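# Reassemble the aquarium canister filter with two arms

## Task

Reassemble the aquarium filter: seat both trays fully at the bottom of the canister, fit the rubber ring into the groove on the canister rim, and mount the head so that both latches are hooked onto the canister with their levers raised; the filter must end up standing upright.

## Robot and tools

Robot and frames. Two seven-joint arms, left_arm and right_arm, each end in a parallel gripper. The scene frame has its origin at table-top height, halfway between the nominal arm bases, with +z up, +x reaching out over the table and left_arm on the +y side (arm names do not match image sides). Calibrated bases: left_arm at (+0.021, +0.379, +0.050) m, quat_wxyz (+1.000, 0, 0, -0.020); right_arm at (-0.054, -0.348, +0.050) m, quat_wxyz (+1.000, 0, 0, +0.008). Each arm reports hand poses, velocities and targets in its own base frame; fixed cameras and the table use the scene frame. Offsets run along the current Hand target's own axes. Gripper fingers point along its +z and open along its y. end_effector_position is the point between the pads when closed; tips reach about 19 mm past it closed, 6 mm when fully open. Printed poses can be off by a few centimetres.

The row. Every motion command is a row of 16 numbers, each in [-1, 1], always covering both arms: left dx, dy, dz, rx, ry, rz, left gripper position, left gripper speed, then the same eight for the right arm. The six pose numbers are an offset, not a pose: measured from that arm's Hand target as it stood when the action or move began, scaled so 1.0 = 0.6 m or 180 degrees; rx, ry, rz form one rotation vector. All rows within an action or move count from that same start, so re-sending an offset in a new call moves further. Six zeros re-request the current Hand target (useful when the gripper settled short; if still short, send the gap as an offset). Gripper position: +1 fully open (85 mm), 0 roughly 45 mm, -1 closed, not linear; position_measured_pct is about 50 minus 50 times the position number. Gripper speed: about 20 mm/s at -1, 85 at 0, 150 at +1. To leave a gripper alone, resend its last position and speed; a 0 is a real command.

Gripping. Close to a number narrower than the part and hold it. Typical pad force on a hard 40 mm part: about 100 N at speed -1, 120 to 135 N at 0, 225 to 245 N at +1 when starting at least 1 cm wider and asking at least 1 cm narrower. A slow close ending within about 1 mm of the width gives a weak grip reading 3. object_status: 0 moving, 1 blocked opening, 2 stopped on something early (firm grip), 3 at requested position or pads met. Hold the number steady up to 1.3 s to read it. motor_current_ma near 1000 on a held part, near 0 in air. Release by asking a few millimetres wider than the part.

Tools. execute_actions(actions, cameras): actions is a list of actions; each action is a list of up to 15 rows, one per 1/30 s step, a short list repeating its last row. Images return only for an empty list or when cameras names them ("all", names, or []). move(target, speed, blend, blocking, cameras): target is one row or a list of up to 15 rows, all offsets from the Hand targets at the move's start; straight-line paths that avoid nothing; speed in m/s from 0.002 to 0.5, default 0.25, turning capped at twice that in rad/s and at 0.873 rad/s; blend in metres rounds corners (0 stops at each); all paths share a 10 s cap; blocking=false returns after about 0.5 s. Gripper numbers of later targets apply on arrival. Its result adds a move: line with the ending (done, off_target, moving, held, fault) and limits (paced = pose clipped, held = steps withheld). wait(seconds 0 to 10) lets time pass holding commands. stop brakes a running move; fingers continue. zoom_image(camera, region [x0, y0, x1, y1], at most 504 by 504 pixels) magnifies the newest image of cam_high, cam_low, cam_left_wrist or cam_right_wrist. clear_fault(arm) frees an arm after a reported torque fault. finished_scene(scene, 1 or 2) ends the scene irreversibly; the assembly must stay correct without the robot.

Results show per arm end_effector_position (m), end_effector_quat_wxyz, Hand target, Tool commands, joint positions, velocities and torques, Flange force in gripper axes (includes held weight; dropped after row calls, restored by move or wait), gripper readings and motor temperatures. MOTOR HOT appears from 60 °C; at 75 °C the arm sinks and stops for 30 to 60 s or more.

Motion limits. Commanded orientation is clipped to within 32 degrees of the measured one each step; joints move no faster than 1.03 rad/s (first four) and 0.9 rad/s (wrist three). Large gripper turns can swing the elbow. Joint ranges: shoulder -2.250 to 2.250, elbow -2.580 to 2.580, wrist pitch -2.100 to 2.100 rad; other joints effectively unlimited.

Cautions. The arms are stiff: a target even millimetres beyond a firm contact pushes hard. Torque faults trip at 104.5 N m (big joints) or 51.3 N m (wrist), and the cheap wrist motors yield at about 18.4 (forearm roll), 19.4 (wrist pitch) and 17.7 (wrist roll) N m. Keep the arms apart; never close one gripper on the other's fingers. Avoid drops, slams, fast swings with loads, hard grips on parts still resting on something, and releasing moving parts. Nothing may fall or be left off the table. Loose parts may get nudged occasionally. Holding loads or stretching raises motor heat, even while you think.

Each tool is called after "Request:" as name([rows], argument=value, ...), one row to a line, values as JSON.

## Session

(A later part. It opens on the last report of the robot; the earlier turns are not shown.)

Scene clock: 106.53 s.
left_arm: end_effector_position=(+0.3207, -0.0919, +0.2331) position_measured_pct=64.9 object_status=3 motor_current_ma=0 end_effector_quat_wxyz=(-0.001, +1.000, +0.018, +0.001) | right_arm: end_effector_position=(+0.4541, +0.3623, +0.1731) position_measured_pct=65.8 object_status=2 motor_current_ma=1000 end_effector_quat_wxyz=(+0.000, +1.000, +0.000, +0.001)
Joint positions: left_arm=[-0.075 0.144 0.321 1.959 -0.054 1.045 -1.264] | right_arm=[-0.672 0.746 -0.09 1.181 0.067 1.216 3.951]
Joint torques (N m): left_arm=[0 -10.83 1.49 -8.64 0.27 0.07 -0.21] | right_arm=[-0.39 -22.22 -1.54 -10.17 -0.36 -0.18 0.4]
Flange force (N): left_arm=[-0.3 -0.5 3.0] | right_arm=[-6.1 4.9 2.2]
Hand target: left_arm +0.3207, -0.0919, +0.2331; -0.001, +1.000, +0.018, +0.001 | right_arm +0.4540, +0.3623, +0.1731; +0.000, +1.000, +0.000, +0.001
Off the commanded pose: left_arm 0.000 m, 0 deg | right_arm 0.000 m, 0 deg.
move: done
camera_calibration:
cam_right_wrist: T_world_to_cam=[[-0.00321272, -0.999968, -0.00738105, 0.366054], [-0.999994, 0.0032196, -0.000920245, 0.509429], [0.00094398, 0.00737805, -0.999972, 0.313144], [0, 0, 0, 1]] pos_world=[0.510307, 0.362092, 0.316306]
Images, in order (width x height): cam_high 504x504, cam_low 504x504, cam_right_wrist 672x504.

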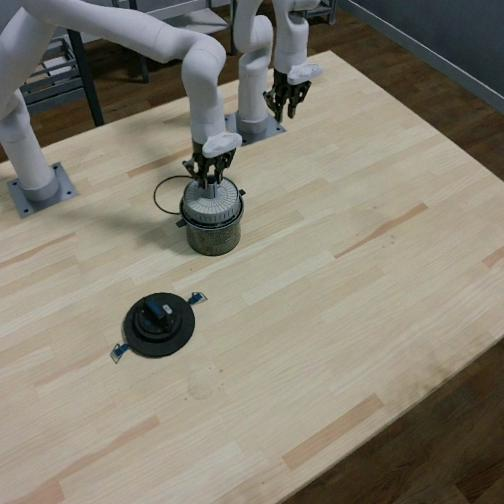

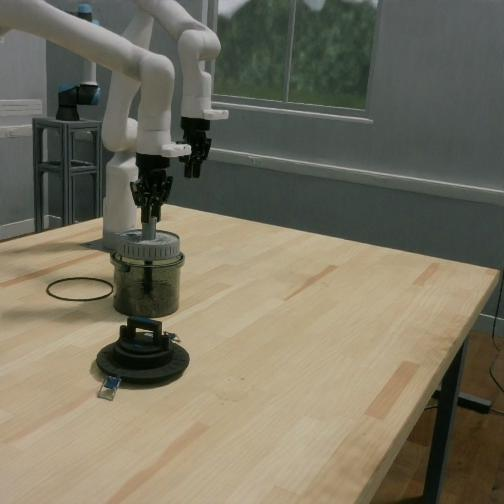

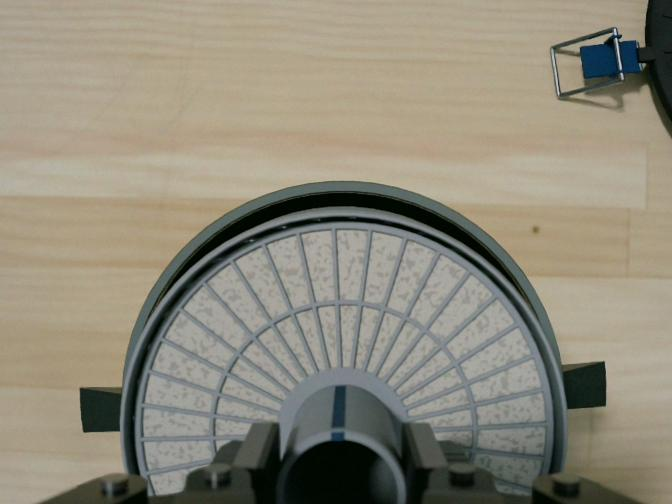

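Request:
move([
  [0,0,0,0,0,0,-0.3,0,0.0,0.0,0.02,0,0,0,-0.45,-1],
], speed=0.03, cameras=["cam_right_wrist","cam_low","cam_high"])

Request:
zoom_image(camera="cam_low", region=[105, 210, 190, 260])

Request:
zoom_image(camera="cam_high", region=[165, 145, 265, 245])

Scene clock: 108.00 s.
left_arm: end_effector_position=(+0.3207, -0.0919, +0.2331) position_measured_pct=64.9 object_status=3 motor_current_ma=0 end_effector_quat_wxyz=(-0.001, +1.000, +0.018, +0.001) | right_arm: end_effector_position=(+0.4542, +0.3623, +0.1614) position_measured_pct=65.8 object_status=2 motor_current_ma=1000 end_effector_quat_wxyz=(+0.000, +1.000, +0.000, +0.002)
Joint positions: left_arm=[-0.075 0.144 0.321 1.959 -0.054 1.045 -1.264] | right_arm=[-0.672 0.757 -0.09 1.199 0.069 1.186 3.949]
Joint torques (N m): left_arm=[0.02 -10.83 1.51 -8.58 0.21 0.07 -0.19] | right_arm=[-1.48 1.1 -1.94 -0.31 -0.54 -1.49 0.38]
Flange force (N): left_arm=[-0.2 -0.6 2.8] | right_arm=[-9.6 10.2 -38.5]
Hand target: left_arm +0.3207, -0.0919, +0.2331; -0.001, +1.000, +0.018, +0.001 | right_arm +0.4541, +0.3623, +0.1611; +0.000, +1.000, +0.000, +0.001
Off the commanded pose: left_arm 0.000 m, 0 deg | right_arm 0.000 m, 0 deg.
move: done
camera_calibration:
cam_right_wrist: T_world_to_cam=[[-0.00321232, -0.999965, -0.00768201, 0.36606], [-0.999994, 0.00322178, -0.00121929, 0.509509], [0.001244, 0.00767805, -0.99997, 0.301183], [0, 0, 0, 1]] pos_world=[0.510308, 0.362093, 0.304607]
Images, in order (width x height): cam_high 504x504, cam_low 504x504, cam_right_wrist 672x504.

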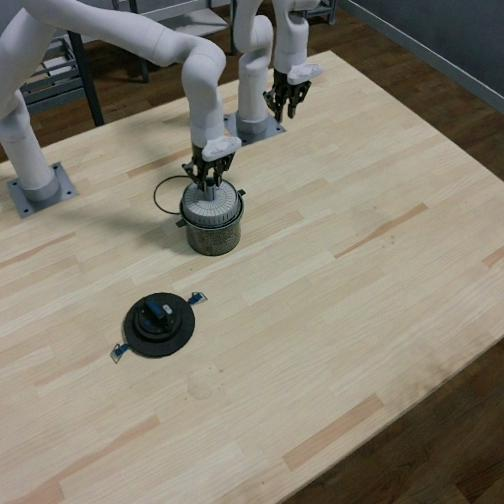

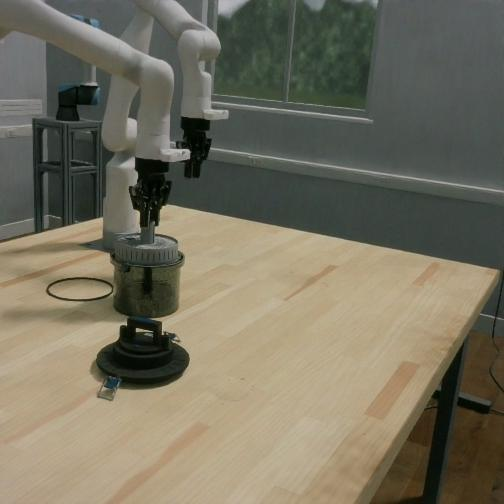

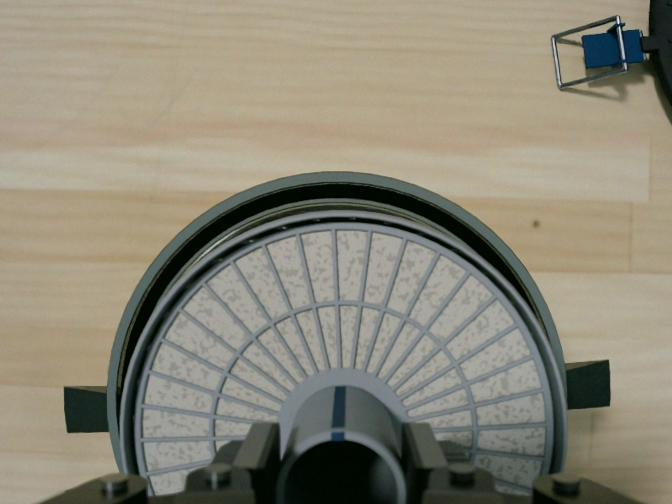

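Scaled by 5.929.

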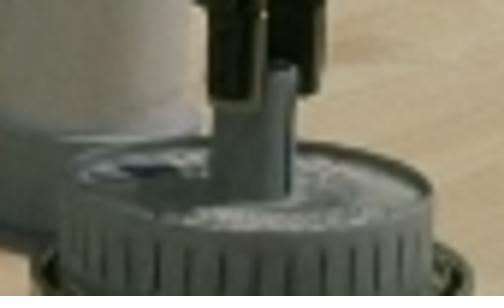

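Scaled by 5.040.

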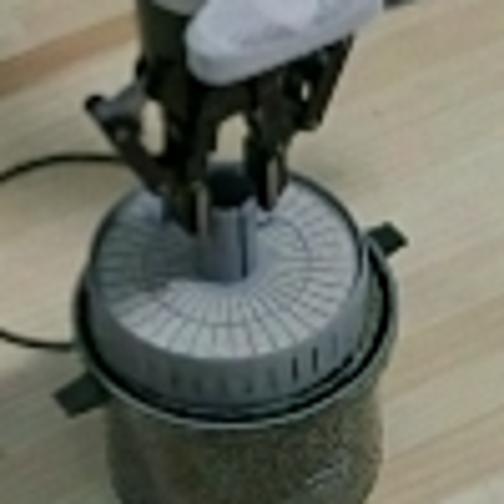

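Request:
move([
  [0,0,0,0,0,0,-0.3,0,0.0,0.0,-0.01,0,0,0,-0.45,-1],
  [0,0,0,0,0,0,-0.3,0,0.0033,-0.002,-0.01,0,0,0,-0.45,-1],
], speed=0.03, cameras=["cam_right_wrist","cam_low","cam_high"])

Request:
zoom_image(camera="cam_low", region=[105, 210, 190, 260])

Request:
zoom_image(camera="cam_high", region=[165, 145, 265, 245])

Scene clock: 110.07 s.
left_arm: end_effector_position=(+0.3207, -0.0919, +0.2331) position_measured_pct=64.9 object_status=3 motor_current_ma=0 end_effector_quat_wxyz=(-0.001, +1.000, +0.018, +0.001) | right_arm: end_effector_position=(+0.4560, +0.3635, +0.1671) position_measured_pct=65.8 object_status=2 motor_current_ma=1000 end_effector_quat_wxyz=(+0.000, +1.000, +0.000, +0.001)
Joint positions: left_arm=[-0.075 0.144 0.321 1.959 -0.054 1.045 -1.264] | right_arm=[-0.672 0.757 -0.09 1.18 0.068 1.206 3.951]
Joint torques (N m): left_arm=[-0.03 -10.8 1.45 -8.6 0.26 0.05 -0.25] | right_arm=[-0.38 -22.37 -1.55 -9.83 -0.39 -0.19 0.39]
Flange force (N): left_arm=[-0.2 -0.2 2.8] | right_arm=[-4.9 3.9 1.6]
Hand target: left_arm +0.3207, -0.0919, +0.2331; -0.001, +1.000, +0.018, +0.001 | right_arm +0.4560, +0.3635, +0.1671; +0.000, +1.000, +0.000, +0.001
Off the commanded pose: left_arm 0.000 m, 0 deg | right_arm 0.000 m, 0 deg.
move: done
camera_calibration:
cam_right_wrist: T_world_to_cam=[[-0.00321374, -0.999967, -0.00748103, 0.367249], [-0.999994, 0.00322071, -0.000919923, 0.511319], [0.000943987, 0.00747803, -0.999972, 0.307197], [0, 0, 0, 1]] pos_world=[0.512207, 0.363292, 0.310407]
Images, in order (width x height): cam_high 504x504, cam_low 504x504, cam_right_wrist 672x504.

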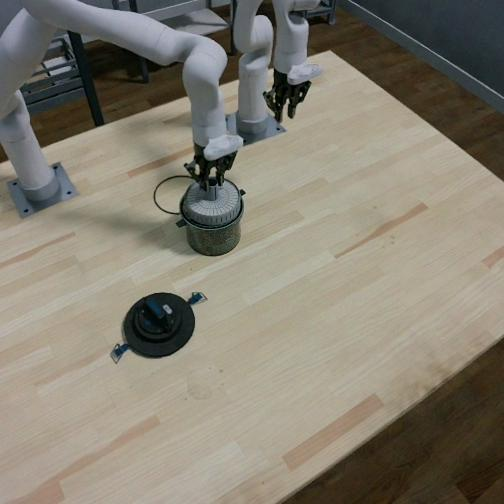

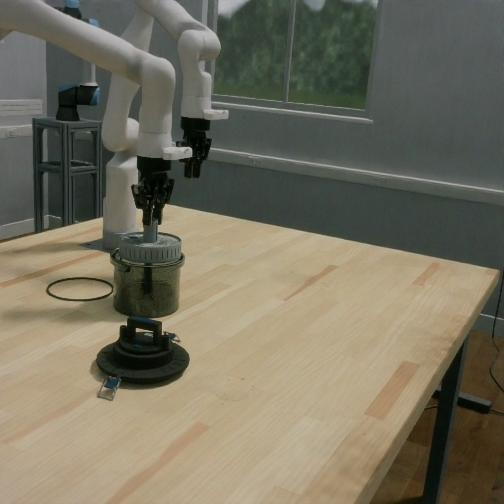

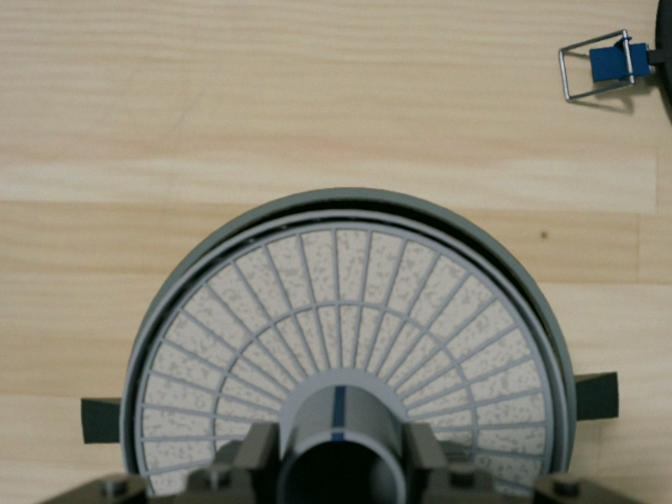

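Scaled by 5.929.

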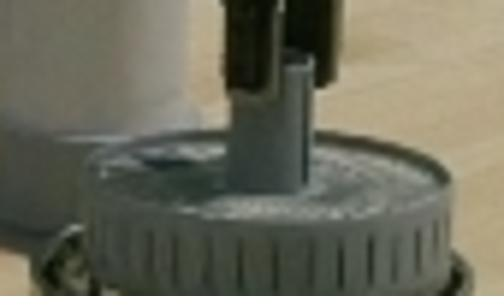

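Scaled by 5.040.

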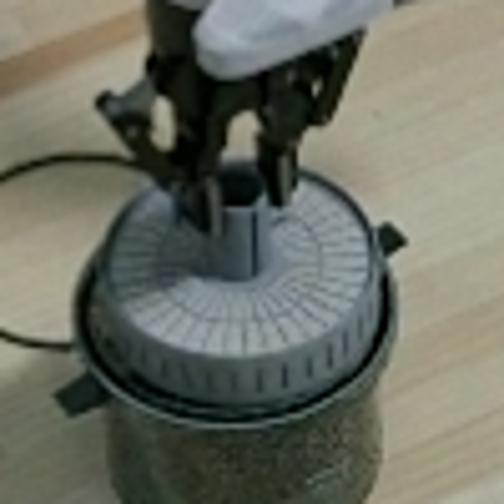

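Request:
move([
  [0,0,0,0,0,0,-0.3,0,-0.0027,0.0022,0.0,0,0,0,-0.45,-1],
], speed=0.03, cameras=["cam_right_wrist","cam_low","cam_high"])

Request:
zoom_image(camera="cam_low", region=[105, 210, 190, 260])

Request:
zoom_image(camera="cam_high", region=[165, 145, 265, 245])

Scene clock: 111.47 s.
left_arm: end_effector_position=(+0.3207, -0.0919, +0.2331) position_measured_pct=64.9 object_status=3 motor_current_ma=0 end_effector_quat_wxyz=(-0.001, +1.000, +0.018, +0.001) | right_arm: end_effector_position=(+0.4544, +0.3622, +0.1671) position_measured_pct=65.8 object_status=2 motor_current_ma=1000 end_effector_quat_wxyz=(+0.000, +1.000, +0.000, +0.001)
Joint positions: left_arm=[-0.075 0.144 0.321 1.959 -0.054 1.045 -1.264] | right_arm=[-0.672 0.752 -0.09 1.189 0.068 1.201 3.951]
Joint torques (N m): left_arm=[-0.09 -10.8 1.49 -8.6 0.22 0.09 -0.18] | right_arm=[-0.4 -22.44 -1.53 -9.92 -0.38 -0.18 0.39]
Flange force (N): left_arm=[-0.3 -0.4 2.9] | right_arm=[-5.0 4.0 1.9]
Hand target: left_arm +0.3207, -0.0919, +0.2331; -0.001, +1.000, +0.018, +0.001 | right_arm +0.4544, +0.3622, +0.1671; +0.000, +1.000, +0.000, +0.001
Off the commanded pose: left_arm 0.000 m, 0 deg | right_arm 0.000 m, 0 deg.
move: done
camera_calibration:
cam_right_wrist: T_world_to_cam=[[-0.00321259, -0.999967, -0.00748104, 0.365943], [-0.999994, 0.00321956, -0.000919937, 0.509824], [0.000943992, 0.00747805, -0.999972, 0.307209], [0, 0, 0, 1]] pos_world=[0.510707, 0.361992, 0.310407]
Images, in order (width x height): cam_high 504x504, cam_low 504x504, cam_right_wrist 672x504.

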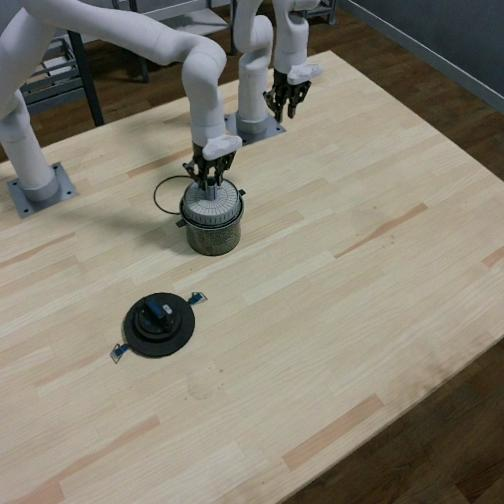

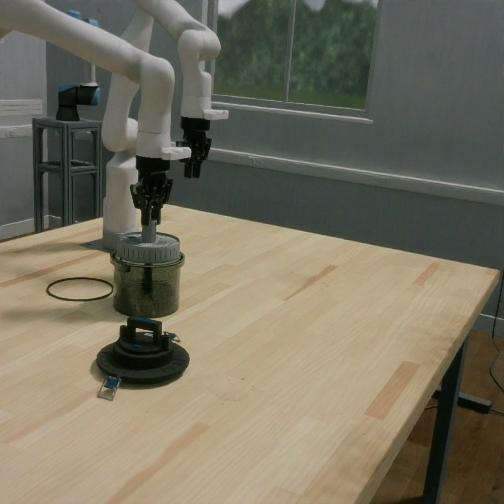

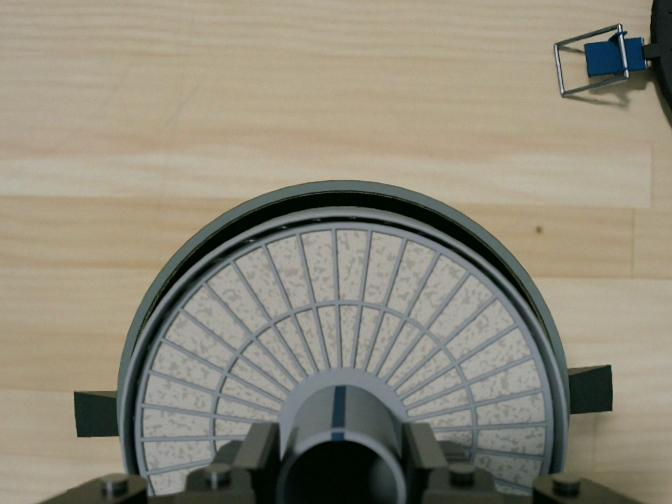

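Scaled by 5.929.

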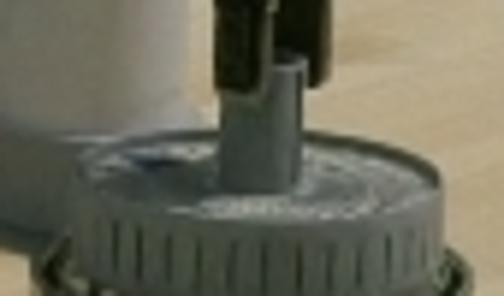

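Scaled by 5.040.

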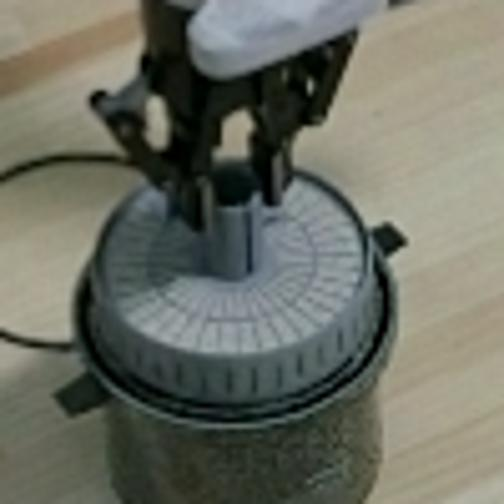

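Request:
move([
  [0,0,0,0,0,0,-0.3,0,0.0,0.0,0.007,0,0,0,-0.45,-1],
], speed=0.02, cameras=["cam_right_wrist","cam_low","cam_high"])

Request:
zoom_image(camera="cam_low", region=[105, 210, 190, 260])

Request:
zoom_image(camera="cam_high", region=[165, 145, 265, 245])

Request:
zoom_image(camera="cam_right_wrist", region=[80, 170, 332, 422])

Request:
zoom_image(camera="cam_right_wrist", region=[350, 170, 602, 422])

Scene clock: 113.27 s.
left_arm: end_effector_position=(+0.3207, -0.0919, +0.2331) position_measured_pct=64.9 object_status=3 motor_current_ma=0 end_effector_quat_wxyz=(-0.001, +1.000, +0.018, +0.001) | right_arm: end_effector_position=(+0.4545, +0.3622, +0.1631) position_measured_pct=65.8 object_status=2 motor_current_ma=1000 end_effector_quat_wxyz=(+0.000, +1.000, +0.000, +0.002)
Joint positions: left_arm=[-0.075 0.144 0.321 1.959 -0.054 1.045 -1.264] | right_arm=[-0.672 0.756 -0.09 1.196 0.068 1.191 3.95]
Joint torques (N m): left_arm=[-0.02 -10.83 1.41 -8.58 0.19 0.07 -0.21] | right_arm=[-0.2 -17.65 -1.19 -7.73 -0.2 0 0.4]
Flange force (N): left_arm=[-0.2 -0.3 2.8] | right_arm=[-6.5 4.8 -5.6]
Hand target: left_arm +0.3207, -0.0919, +0.2331; -0.001, +1.000, +0.018, +0.001 | right_arm +0.4544, +0.3622, +0.1629; +0.000, +1.000, +0.000, +0.001
Off the commanded pose: left_arm 0.000 m, 0 deg | right_arm 0.000 m, 0 deg.
move: done
camera_calibration:
cam_right_wrist: T_world_to_cam=[[-0.00321285, -0.999966, -0.00758136, 0.365943], [-0.999994, 0.00322067, -0.00101961, 0.50985], [0.001044, 0.00757804, -0.999971, 0.303021], [0, 0, 0, 1]] pos_world=[0.510707, 0.361993, 0.306307]
Images, in order (width x height): cam_high 504x504, cam_low 504x504, cam_right_wrist 672x504.

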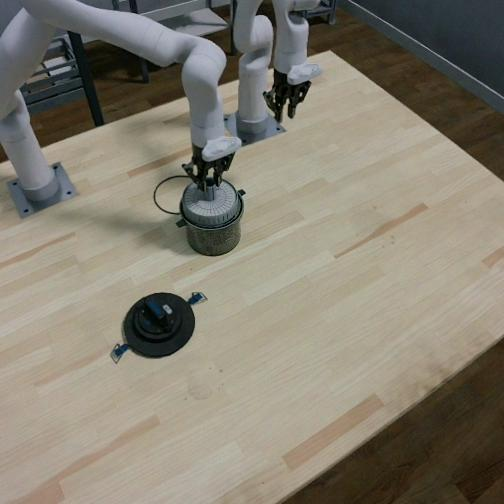

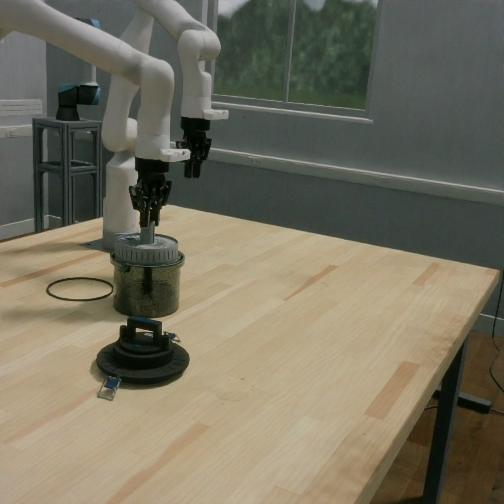

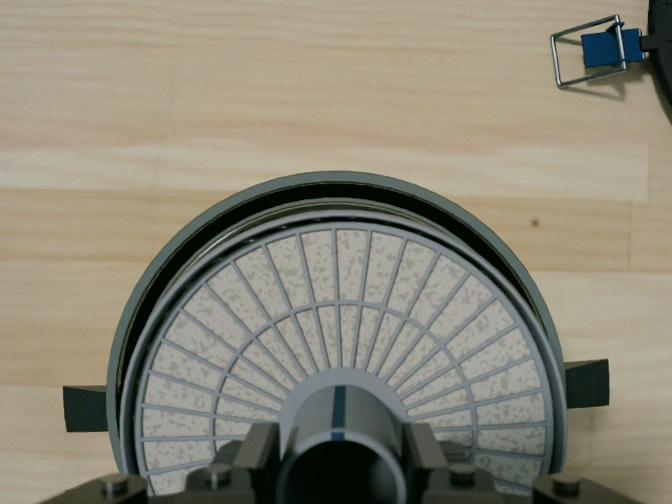

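Scaled by 5.929.

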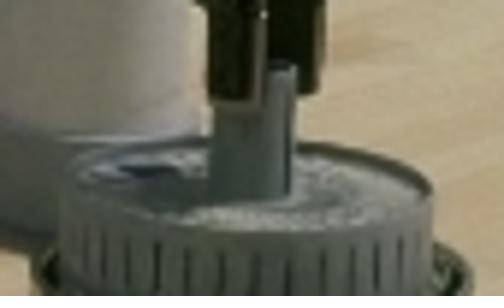

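Scaled by 5.040.

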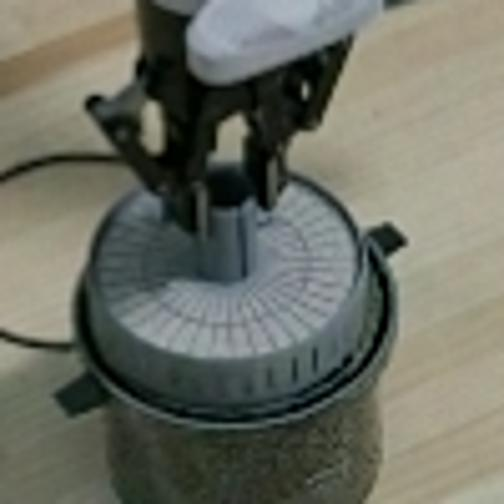

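Scaled by 2.000.

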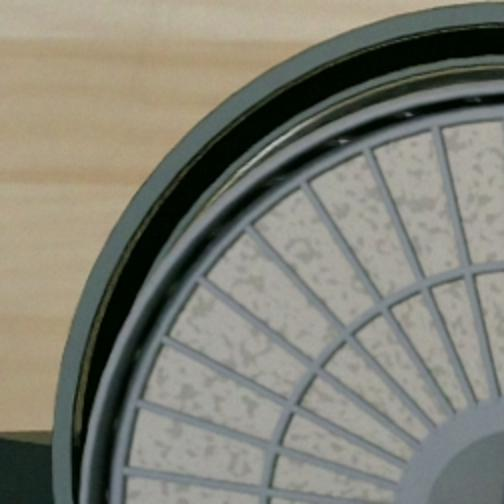

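Scaled by 2.000.

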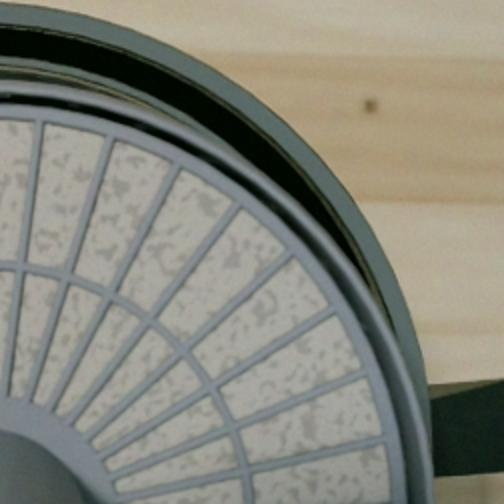

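Request:
move([
  [0,0,0,0,0,0,-0.3,0,0.0038,-0.0025,0.0,0,0,0,-0.45,-1],
], speed=0.02, cameras=["cam_right_wrist","cam_low","cam_high"])

Request:
zoom_image(camera="cam_low", region=[105, 210, 190, 260])

Request:
zoom_image(camera="cam_high", region=[165, 145, 265, 245])

Scene clock: 115.90 s.
left_arm: end_effector_position=(+0.3207, -0.0919, +0.2331) position_measured_pct=64.9 object_status=3 motor_current_ma=0 end_effector_quat_wxyz=(-0.001, +1.000, +0.018, +0.001) | right_arm: end_effector_position=(+0.4567, +0.3637, +0.1629) position_measured_pct=65.8 object_status=2 motor_current_ma=1000 end_effector_quat_wxyz=(+0.000, +1.000, +0.000, +0.001)
Joint positions: left_arm=[-0.075 0.144 0.321 1.959 -0.054 1.045 -1.264] | right_arm=[-0.671 0.762 -0.089 1.183 0.068 1.197 3.951]
Joint torques (N m): left_arm=[0.06 -10.74 1.47 -8.52 0.19 0.1 -0.25] | right_arm=[-0.45 -14.62 -1.33 -8.02 -0.24 -1.55 0.37]
Flange force (N): left_arm=[-0.2 -0.5 2.7] | right_arm=[-10.2 8.3 -12.0]
Hand target: left_arm +0.3207, -0.0919, +0.2331; -0.001, +1.000, +0.018, +0.001 | right_arm +0.4567, +0.3637, +0.1629; +0.000, +1.000, +0.000, +0.001
Off the commanded pose: left_arm 0.000 m, 0 deg | right_arm 0.000 m, 0 deg.
move: done
camera_calibration:
cam_right_wrist: T_world_to_cam=[[-0.00321374, -0.999967, -0.00748103, 0.367319], [-0.999994, 0.00322071, -0.000919923, 0.512015], [0.000943987, 0.00747803, -0.999972, 0.302996], [0, 0, 0, 1]] pos_world=[0.512907, 0.363392, 0.306207]
Images, in order (width x height): cam_high 504x504, cam_low 504x504, cam_right_wrist 672x504.

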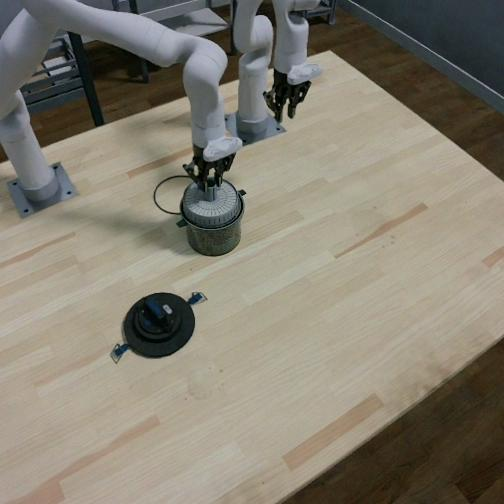

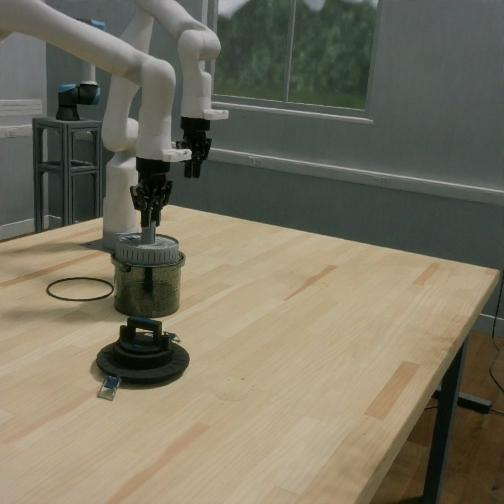

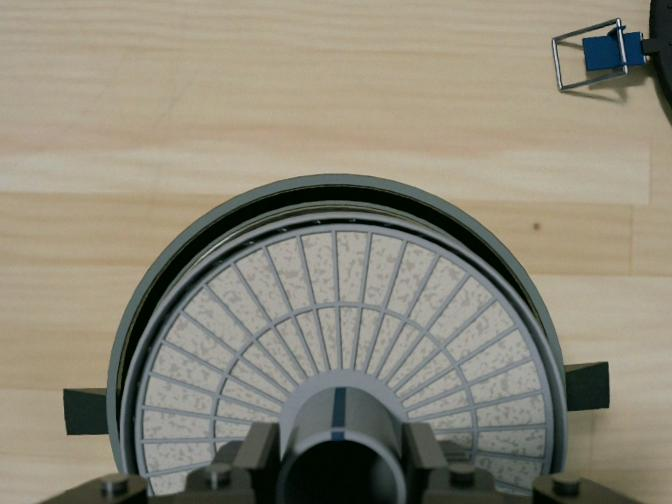

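Scaled by 5.929.

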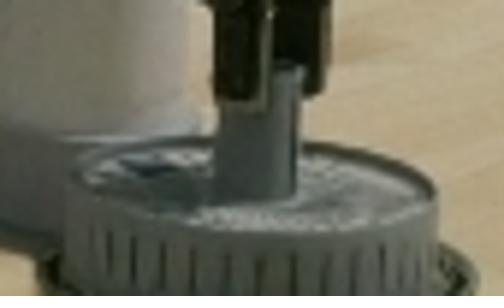

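Scaled by 5.040.

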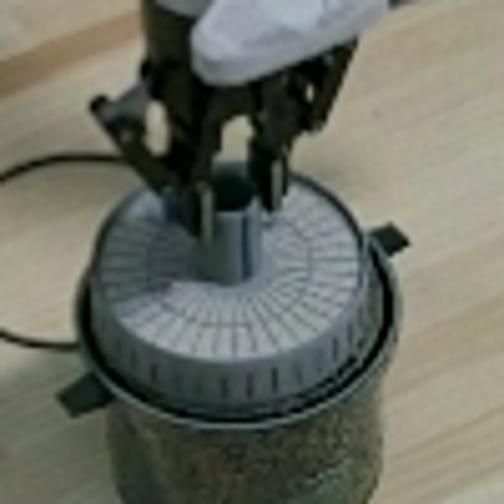

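Request:
move([
  [0,0,0,0,0,0,-0.3,0,0.0,0.0,-0.05,0,0,0,-0.45,-1],
  [0,0,0,0,0,0,-0.3,0,0.0038,-0.0075,-0.05,0,0,0,-0.45,-1],
  [0,0,0,0,0,0,-0.3,0,0.0038,-0.0008,-0.05,0,0,0,-0.45,-1],
  [0,0,0,0,0,0,-0.3,0,0.0038,-0.0008,-0.008,0,0,0,-0.45,-1],
], speed=0.05, cameras=["cam_right_wrist","cam_low","cam_high"])

Request:
zoom_image(camera="cam_low", region=[105, 210, 190, 260])

Request:
zoom_image(camera="cam_high", region=[165, 145, 265, 245])

Scene clock: 124.03 s.
left_arm: end_effector_position=(+0.3207, -0.0919, +0.2331) position_measured_pct=64.9 object_status=3 motor_current_ma=0 end_effector_quat_wxyz=(-0.001, +1.000, +0.018, +0.001) | right_arm: end_effector_position=(+0.4590, +0.3641, +0.1677) position_measured_pct=65.8 object_status=2 motor_current_ma=1000 end_effector_quat_wxyz=(+0.000, +1.000, +0.000, +0.001)
Joint positions: left_arm=[-0.075 0.144 0.321 1.959 -0.054 1.045 -1.264] | right_arm=[-0.67 0.763 -0.089 1.166 0.068 1.214 3.954]
Joint torques (N m): left_arm=[0.02 -10.75 1.47 -8.61 0.19 0.02 -0.18] | right_arm=[-0.4 -22.3 -1.52 -10.16 -0.38 -0.31 0.42]
Flange force (N): left_arm=[-0.4 -0.7 2.6] | right_arm=[-6.3 5.0 1.6]
Hand target: left_arm +0.3207, -0.0919, +0.2331; -0.001, +1.000, +0.018, +0.001 | right_arm +0.4590, +0.3641, +0.1677; +0.000, +1.000, +0.000, +0.001
Off the commanded pose: left_arm 0.000 m, 0 deg | right_arm 0.000 m, 0 deg.
move: done
camera_calibration:
cam_right_wrist: T_world_to_cam=[[-0.00321272, -0.999968, -0.00738105, 0.367831], [-0.999994, 0.0032196, -0.000920245, 0.514318], [0.00094398, 0.00737805, -0.999972, 0.307827], [0, 0, 0, 1]] pos_world=[0.515207, 0.363892, 0.311006]
Images, in order (width x height): cam_high 504x504, cam_low 504x504, cam_right_wrist 672x504.

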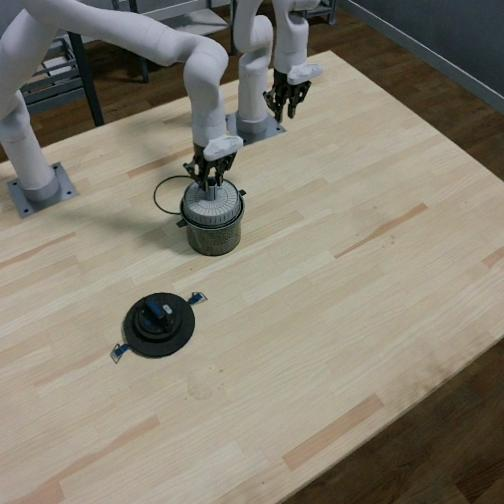

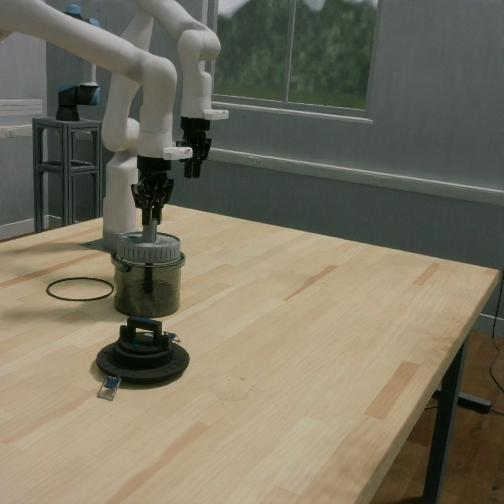

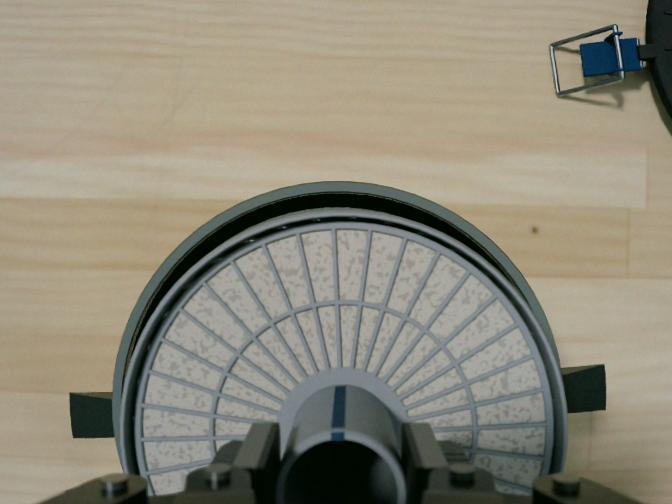

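Scaled by 5.929.

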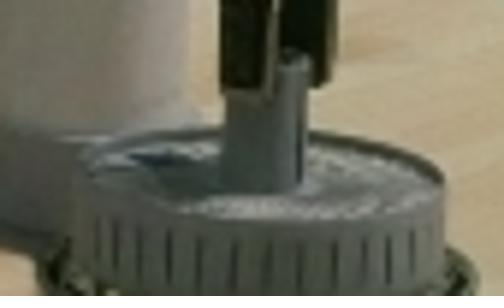

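Scaled by 5.040.

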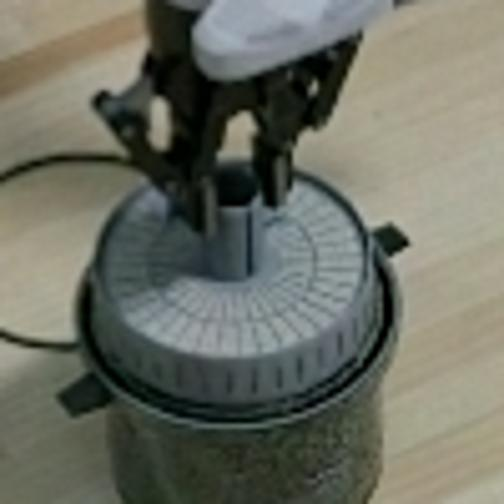

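Request:
move([
  [0,0,0,0,0,0,-0.3,0,0.0,0.0,0.008,0,0,0,-0.45,-1],
], speed=0.02, cameras=["cam_right_wrist","cam_low","cam_high"])

Request:
zoom_image(camera="cam_low", region=[105, 210, 190, 260])

Request:
zoom_image(camera="cam_high", region=[165, 145, 265, 245])

Scene clock: 126.03 s.
left_arm: end_effector_position=(+0.3207, -0.0919, +0.2331) position_measured_pct=64.9 object_status=3 motor_current_ma=0 end_effector_quat_wxyz=(-0.001, +1.000, +0.018, +0.001) | right_arm: end_effector_position=(+0.4590, +0.3641, +0.1630) position_measured_pct=65.8 object_status=2 motor_current_ma=1000 end_effector_quat_wxyz=(+0.000, +1.000, +0.000, +0.001)
Joint positions: left_arm=[-0.075 0.144 0.321 1.959 -0.054 1.045 -1.264] | right_arm=[-0.67 0.767 -0.089 1.173 0.068 1.202 3.954]
Joint torques (N m): left_arm=[0.01 -10.65 1.56 -8.59 0.26 0.05 -0.22] | right_arm=[-1.04 -17.14 -2.03 -7.78 -0.61 -0.79 0.4]
Flange force (N): left_arm=[-0.5 -0.6 2.6] | right_arm=[-5.6 5.9 -8.1]
Hand target: left_arm +0.3207, -0.0919, +0.2331; -0.001, +1.000, +0.018, +0.001 | right_arm +0.4590, +0.3641, +0.1629; +0.000, +1.000, +0.000, +0.001
Off the commanded pose: left_arm 0.000 m, 0 deg | right_arm 0.000 m, 0 deg.
move: done
camera_calibration:
cam_right_wrist: T_world_to_cam=[[-0.00331299, -0.999967, -0.00748035, 0.367878], [-0.999994, 0.0033207, -0.00101877, 0.514308], [0.00104357, 0.00747693, -0.999972, 0.303039], [0, 0, 0, 1]] pos_world=[0.515207, 0.363892, 0.306307]
Images, in order (width x height): cam_high 504x504, cam_low 504x504, cam_right_wrist 672x504.

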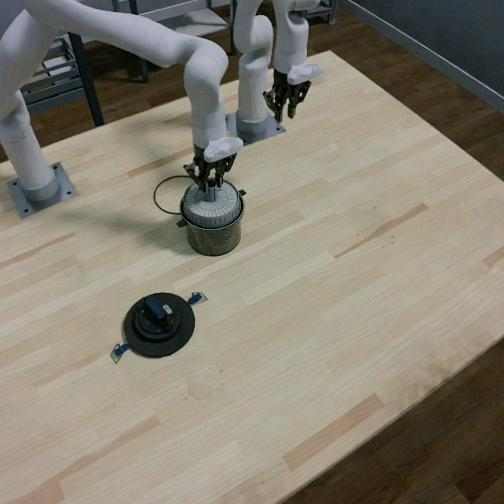

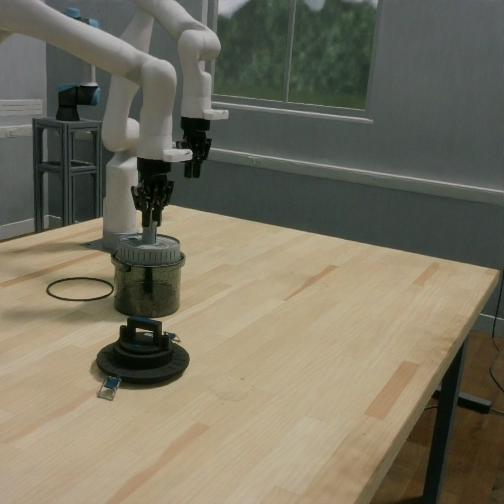

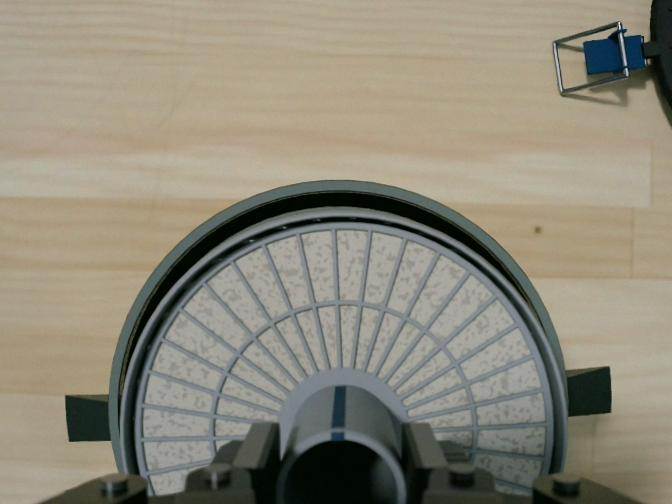

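Scaled by 5.929.

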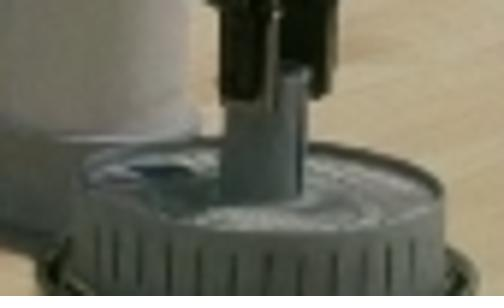

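Scaled by 5.040.

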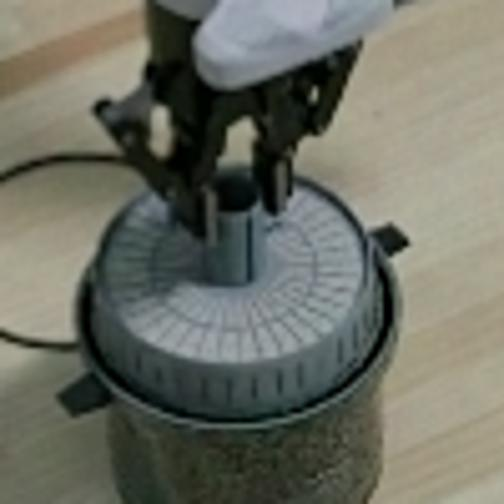

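Request:
zoom_image(camera="cam_low", region=[105, 235, 190, 285])

Request:
zoom_image(camera="cam_right_wrist", region=[230, 160, 460, 260])

Scaled by 5.929.

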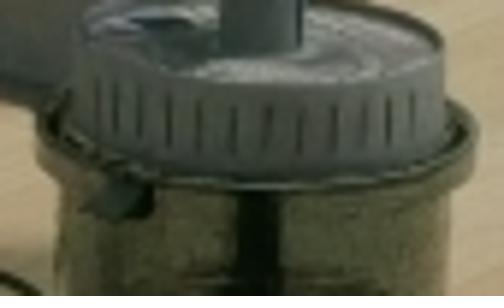

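Scaled by 2.191.

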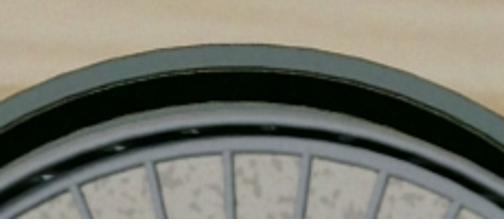

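Request:
move([
  [0,0,0,0,0,0,-0.3,0,0.0,0.0,-0.12,0,0,0,-0.45,-1],
  [0,0,0,0,0,0,-0.3,0,-0.2,0.0,-0.15,0,0,0,-0.45,-1],
], speed=0.12, blend=[0.02,0], cameras=["cam_right_wrist","cam_high"])

Request:
zoom_image(camera="cam_right_wrist", region=[160, 0, 520, 270])

Scene clock: 130.33 s.
left_arm: end_effector_position=(+0.3207, -0.0919, +0.2331) position_measured_pct=64.9 object_status=3 motor_current_ma=0 end_effector_quat_wxyz=(-0.001, +1.000, +0.018, +0.001) | right_arm: end_effector_position=(+0.3388, +0.3642, +0.2526) position_measured_pct=65.8 object_status=2 motor_current_ma=1000 end_effector_quat_wxyz=(+0.000, +1.000, +0.000, +0.001)
Joint positions: left_arm=[-0.075 0.144 0.321 1.959 -0.054 1.045 -1.264] | right_arm=[-0.8 0.487 -0.117 1.384 0.059 1.272 3.791]
Joint torques (N m): left_arm=[0.05 -10.79 1.49 -8.62 0.22 0.09 -0.26] | right_arm=[-0.17 -18.16 -1.62 -10.08 -0.36 -0.06 0.37]
Flange force (N): left_arm=[-0.3 -0.5 3.0] | right_arm=[-3.7 3.8 2.8]
Hand target: left_arm +0.3207, -0.0919, +0.2331; -0.001, +1.000, +0.018, +0.001 | right_arm +0.3387, +0.3642, +0.2526; +0.000, +1.000, +0.000, +0.001
Off the commanded pose: left_arm 0.000 m, 0 deg | right_arm 0.000 m, 0 deg.
move: done
camera_calibration:
cam_right_wrist: T_world_to_cam=[[-0.00321333, -0.999967, -0.00748071, 0.36811], [-0.999994, 0.00321955, -0.000819938, 0.394157], [0.000843995, 0.00747803, -0.999972, 0.392741], [0, 0, 0, 1]] pos_world=[0.395006, 0.363892, 0.395806]
Images, in order (width x height): cam_high 504x504, cam_right_wrist 672x504.

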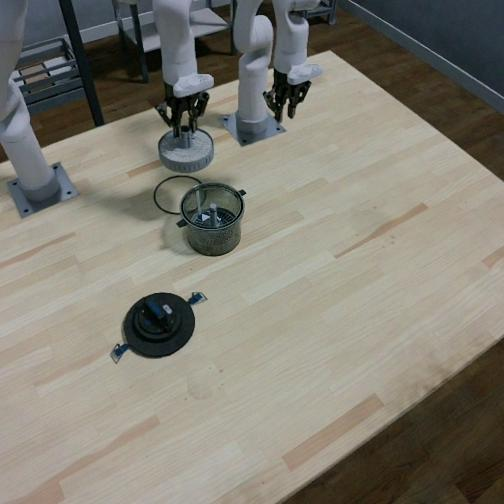

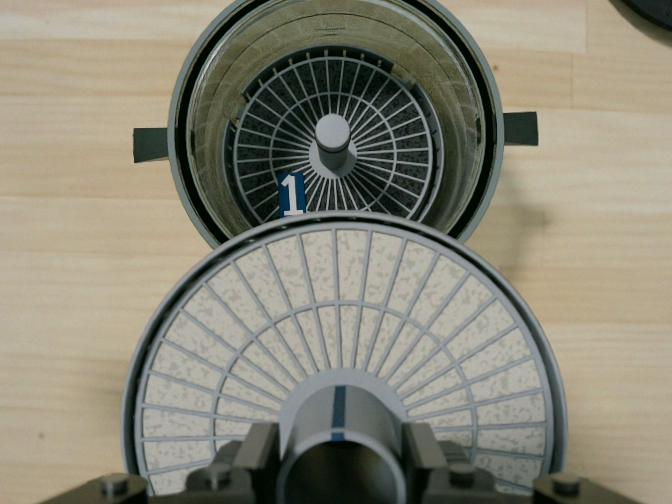

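Scaled by 1.400.

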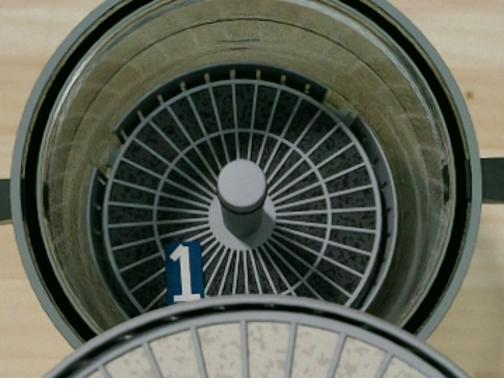

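Request:
zoom_image(camera="cam_right_wrist", region=[215, 35, 455, 215])

Request:
zoom_image(camera="cam_right_wrist", region=[280, 90, 400, 200])

Scaled by 2.100.

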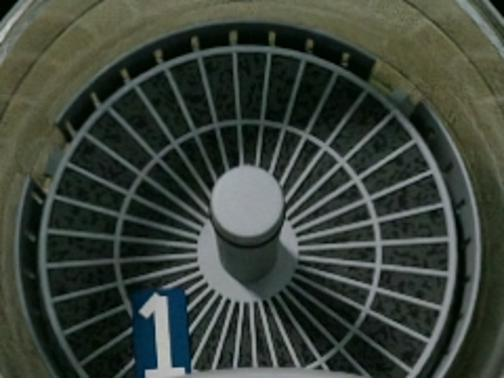

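Scaled by 4.200.

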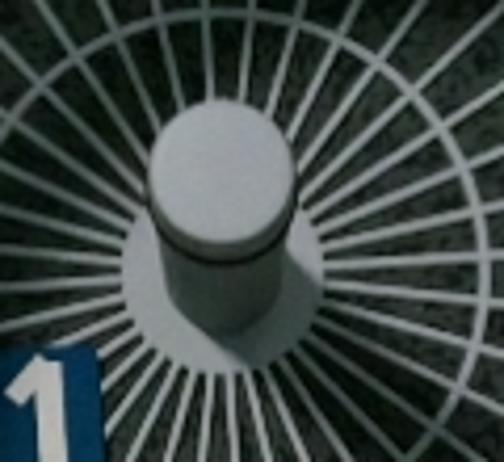

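Request:
move(target=[-0.012,0.142,-0.09,-0.5,0,0,-0.3,0,0.167,0.1,-0.133,0.333,0,0,-0.45,-1], speed=0.15, cameras=["cam_left_wrist","cam_low","cam_high"])

Scene clock: 139.67 s.
left_arm: end_effector_position=(+0.3165, -0.1774, +0.2869) position_measured_pct=64.9 object_status=3 motor_current_ma=0 end_effector_quat_wxyz=(+0.706, +0.707, +0.013, +0.013) | right_arm: end_effector_position=(+0.4387, +0.3042, +0.3327) position_measured_pct=65.8 object_status=2 motor_current_ma=1000 end_effector_quat_wxyz=(-0.499, +0.866, +0.001, +0.001)
Joint positions: left_arm=[-0.703 0.762 0.296 2.256 1.094 1.453 -2.921] | right_arm=[0.161 0.469 -0.425 1.716 -1.033 1.029 5.101]
Joint torques (N m): left_arm=[-0.04 -13.94 4.47 -0.74 0.81 2.94 -0.32] | right_arm=[-0.21 -15.45 -4.26 -9.66 -2.68 0.95 0.24]
Flange force (N): left_arm=[-1.6 -2.4 -0.8] | right_arm=[-3.9 1.4 -1.4]
Hand target: left_arm +0.3165, -0.1774, +0.2869; +0.707, +0.707, +0.012, +0.013 | right_arm +0.4387, +0.3042, +0.3327; -0.499, +0.866, +0.001, +0.001
Off the commanded pose: left_arm 0.000 m, 0 deg | right_arm 0.000 m, 0 deg.
move: done
camera_calibration:
cam_left_wrist: T_world_to_cam=[[0.0131183, 0.0296207, 0.999475, -0.290403], [-0.99957, -0.0258228, 0.0138848, 0.362958], [0.0262205, -0.999228, 0.0292692, -0.0444694], [0, 0, 0, 1]] pos_world=[0.367777, -0.0264606, 0.286513]
Images, in order (width x height): cam_high 504x504, cam_low 504x504, cam_left_wrist 672x504.

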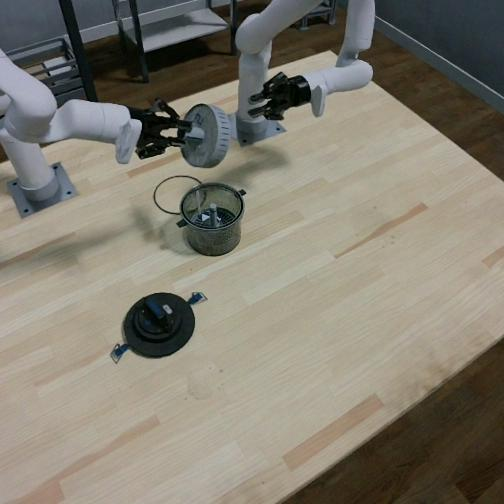

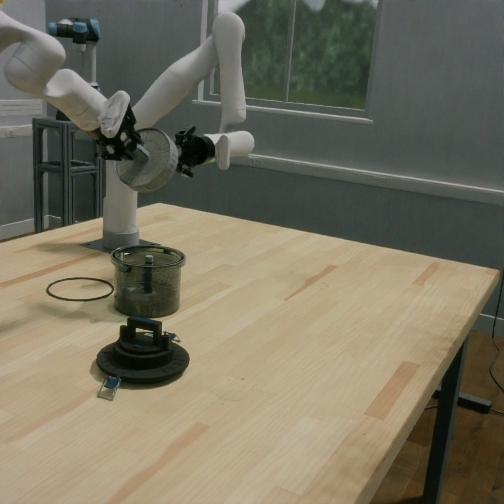

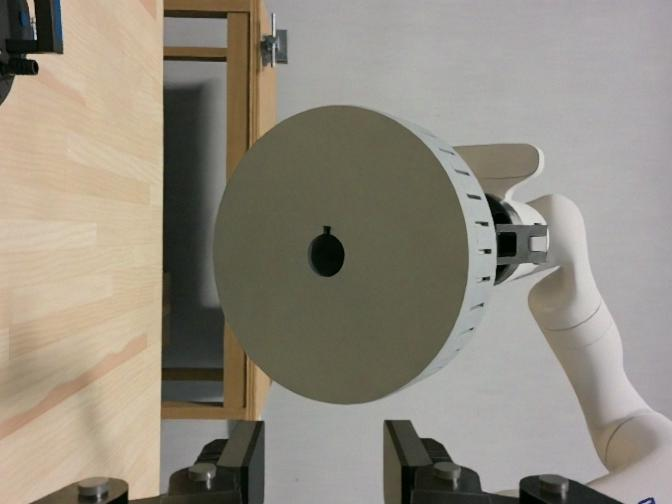

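Request:
zoom_image(camera="cam_left_wrist", region=[280, 200, 380, 300])

Request:
zoom_image(camera="cam_left_wrist", region=[200, 90, 520, 410])

Scaled by 5.040.

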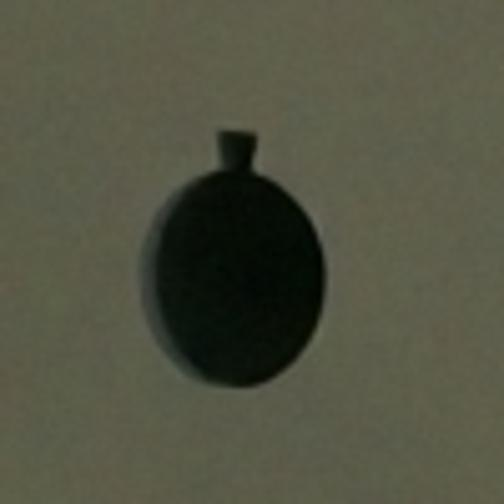

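Scaled by 1.575.

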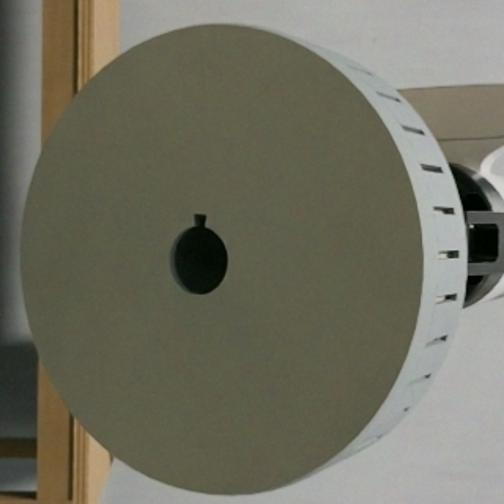

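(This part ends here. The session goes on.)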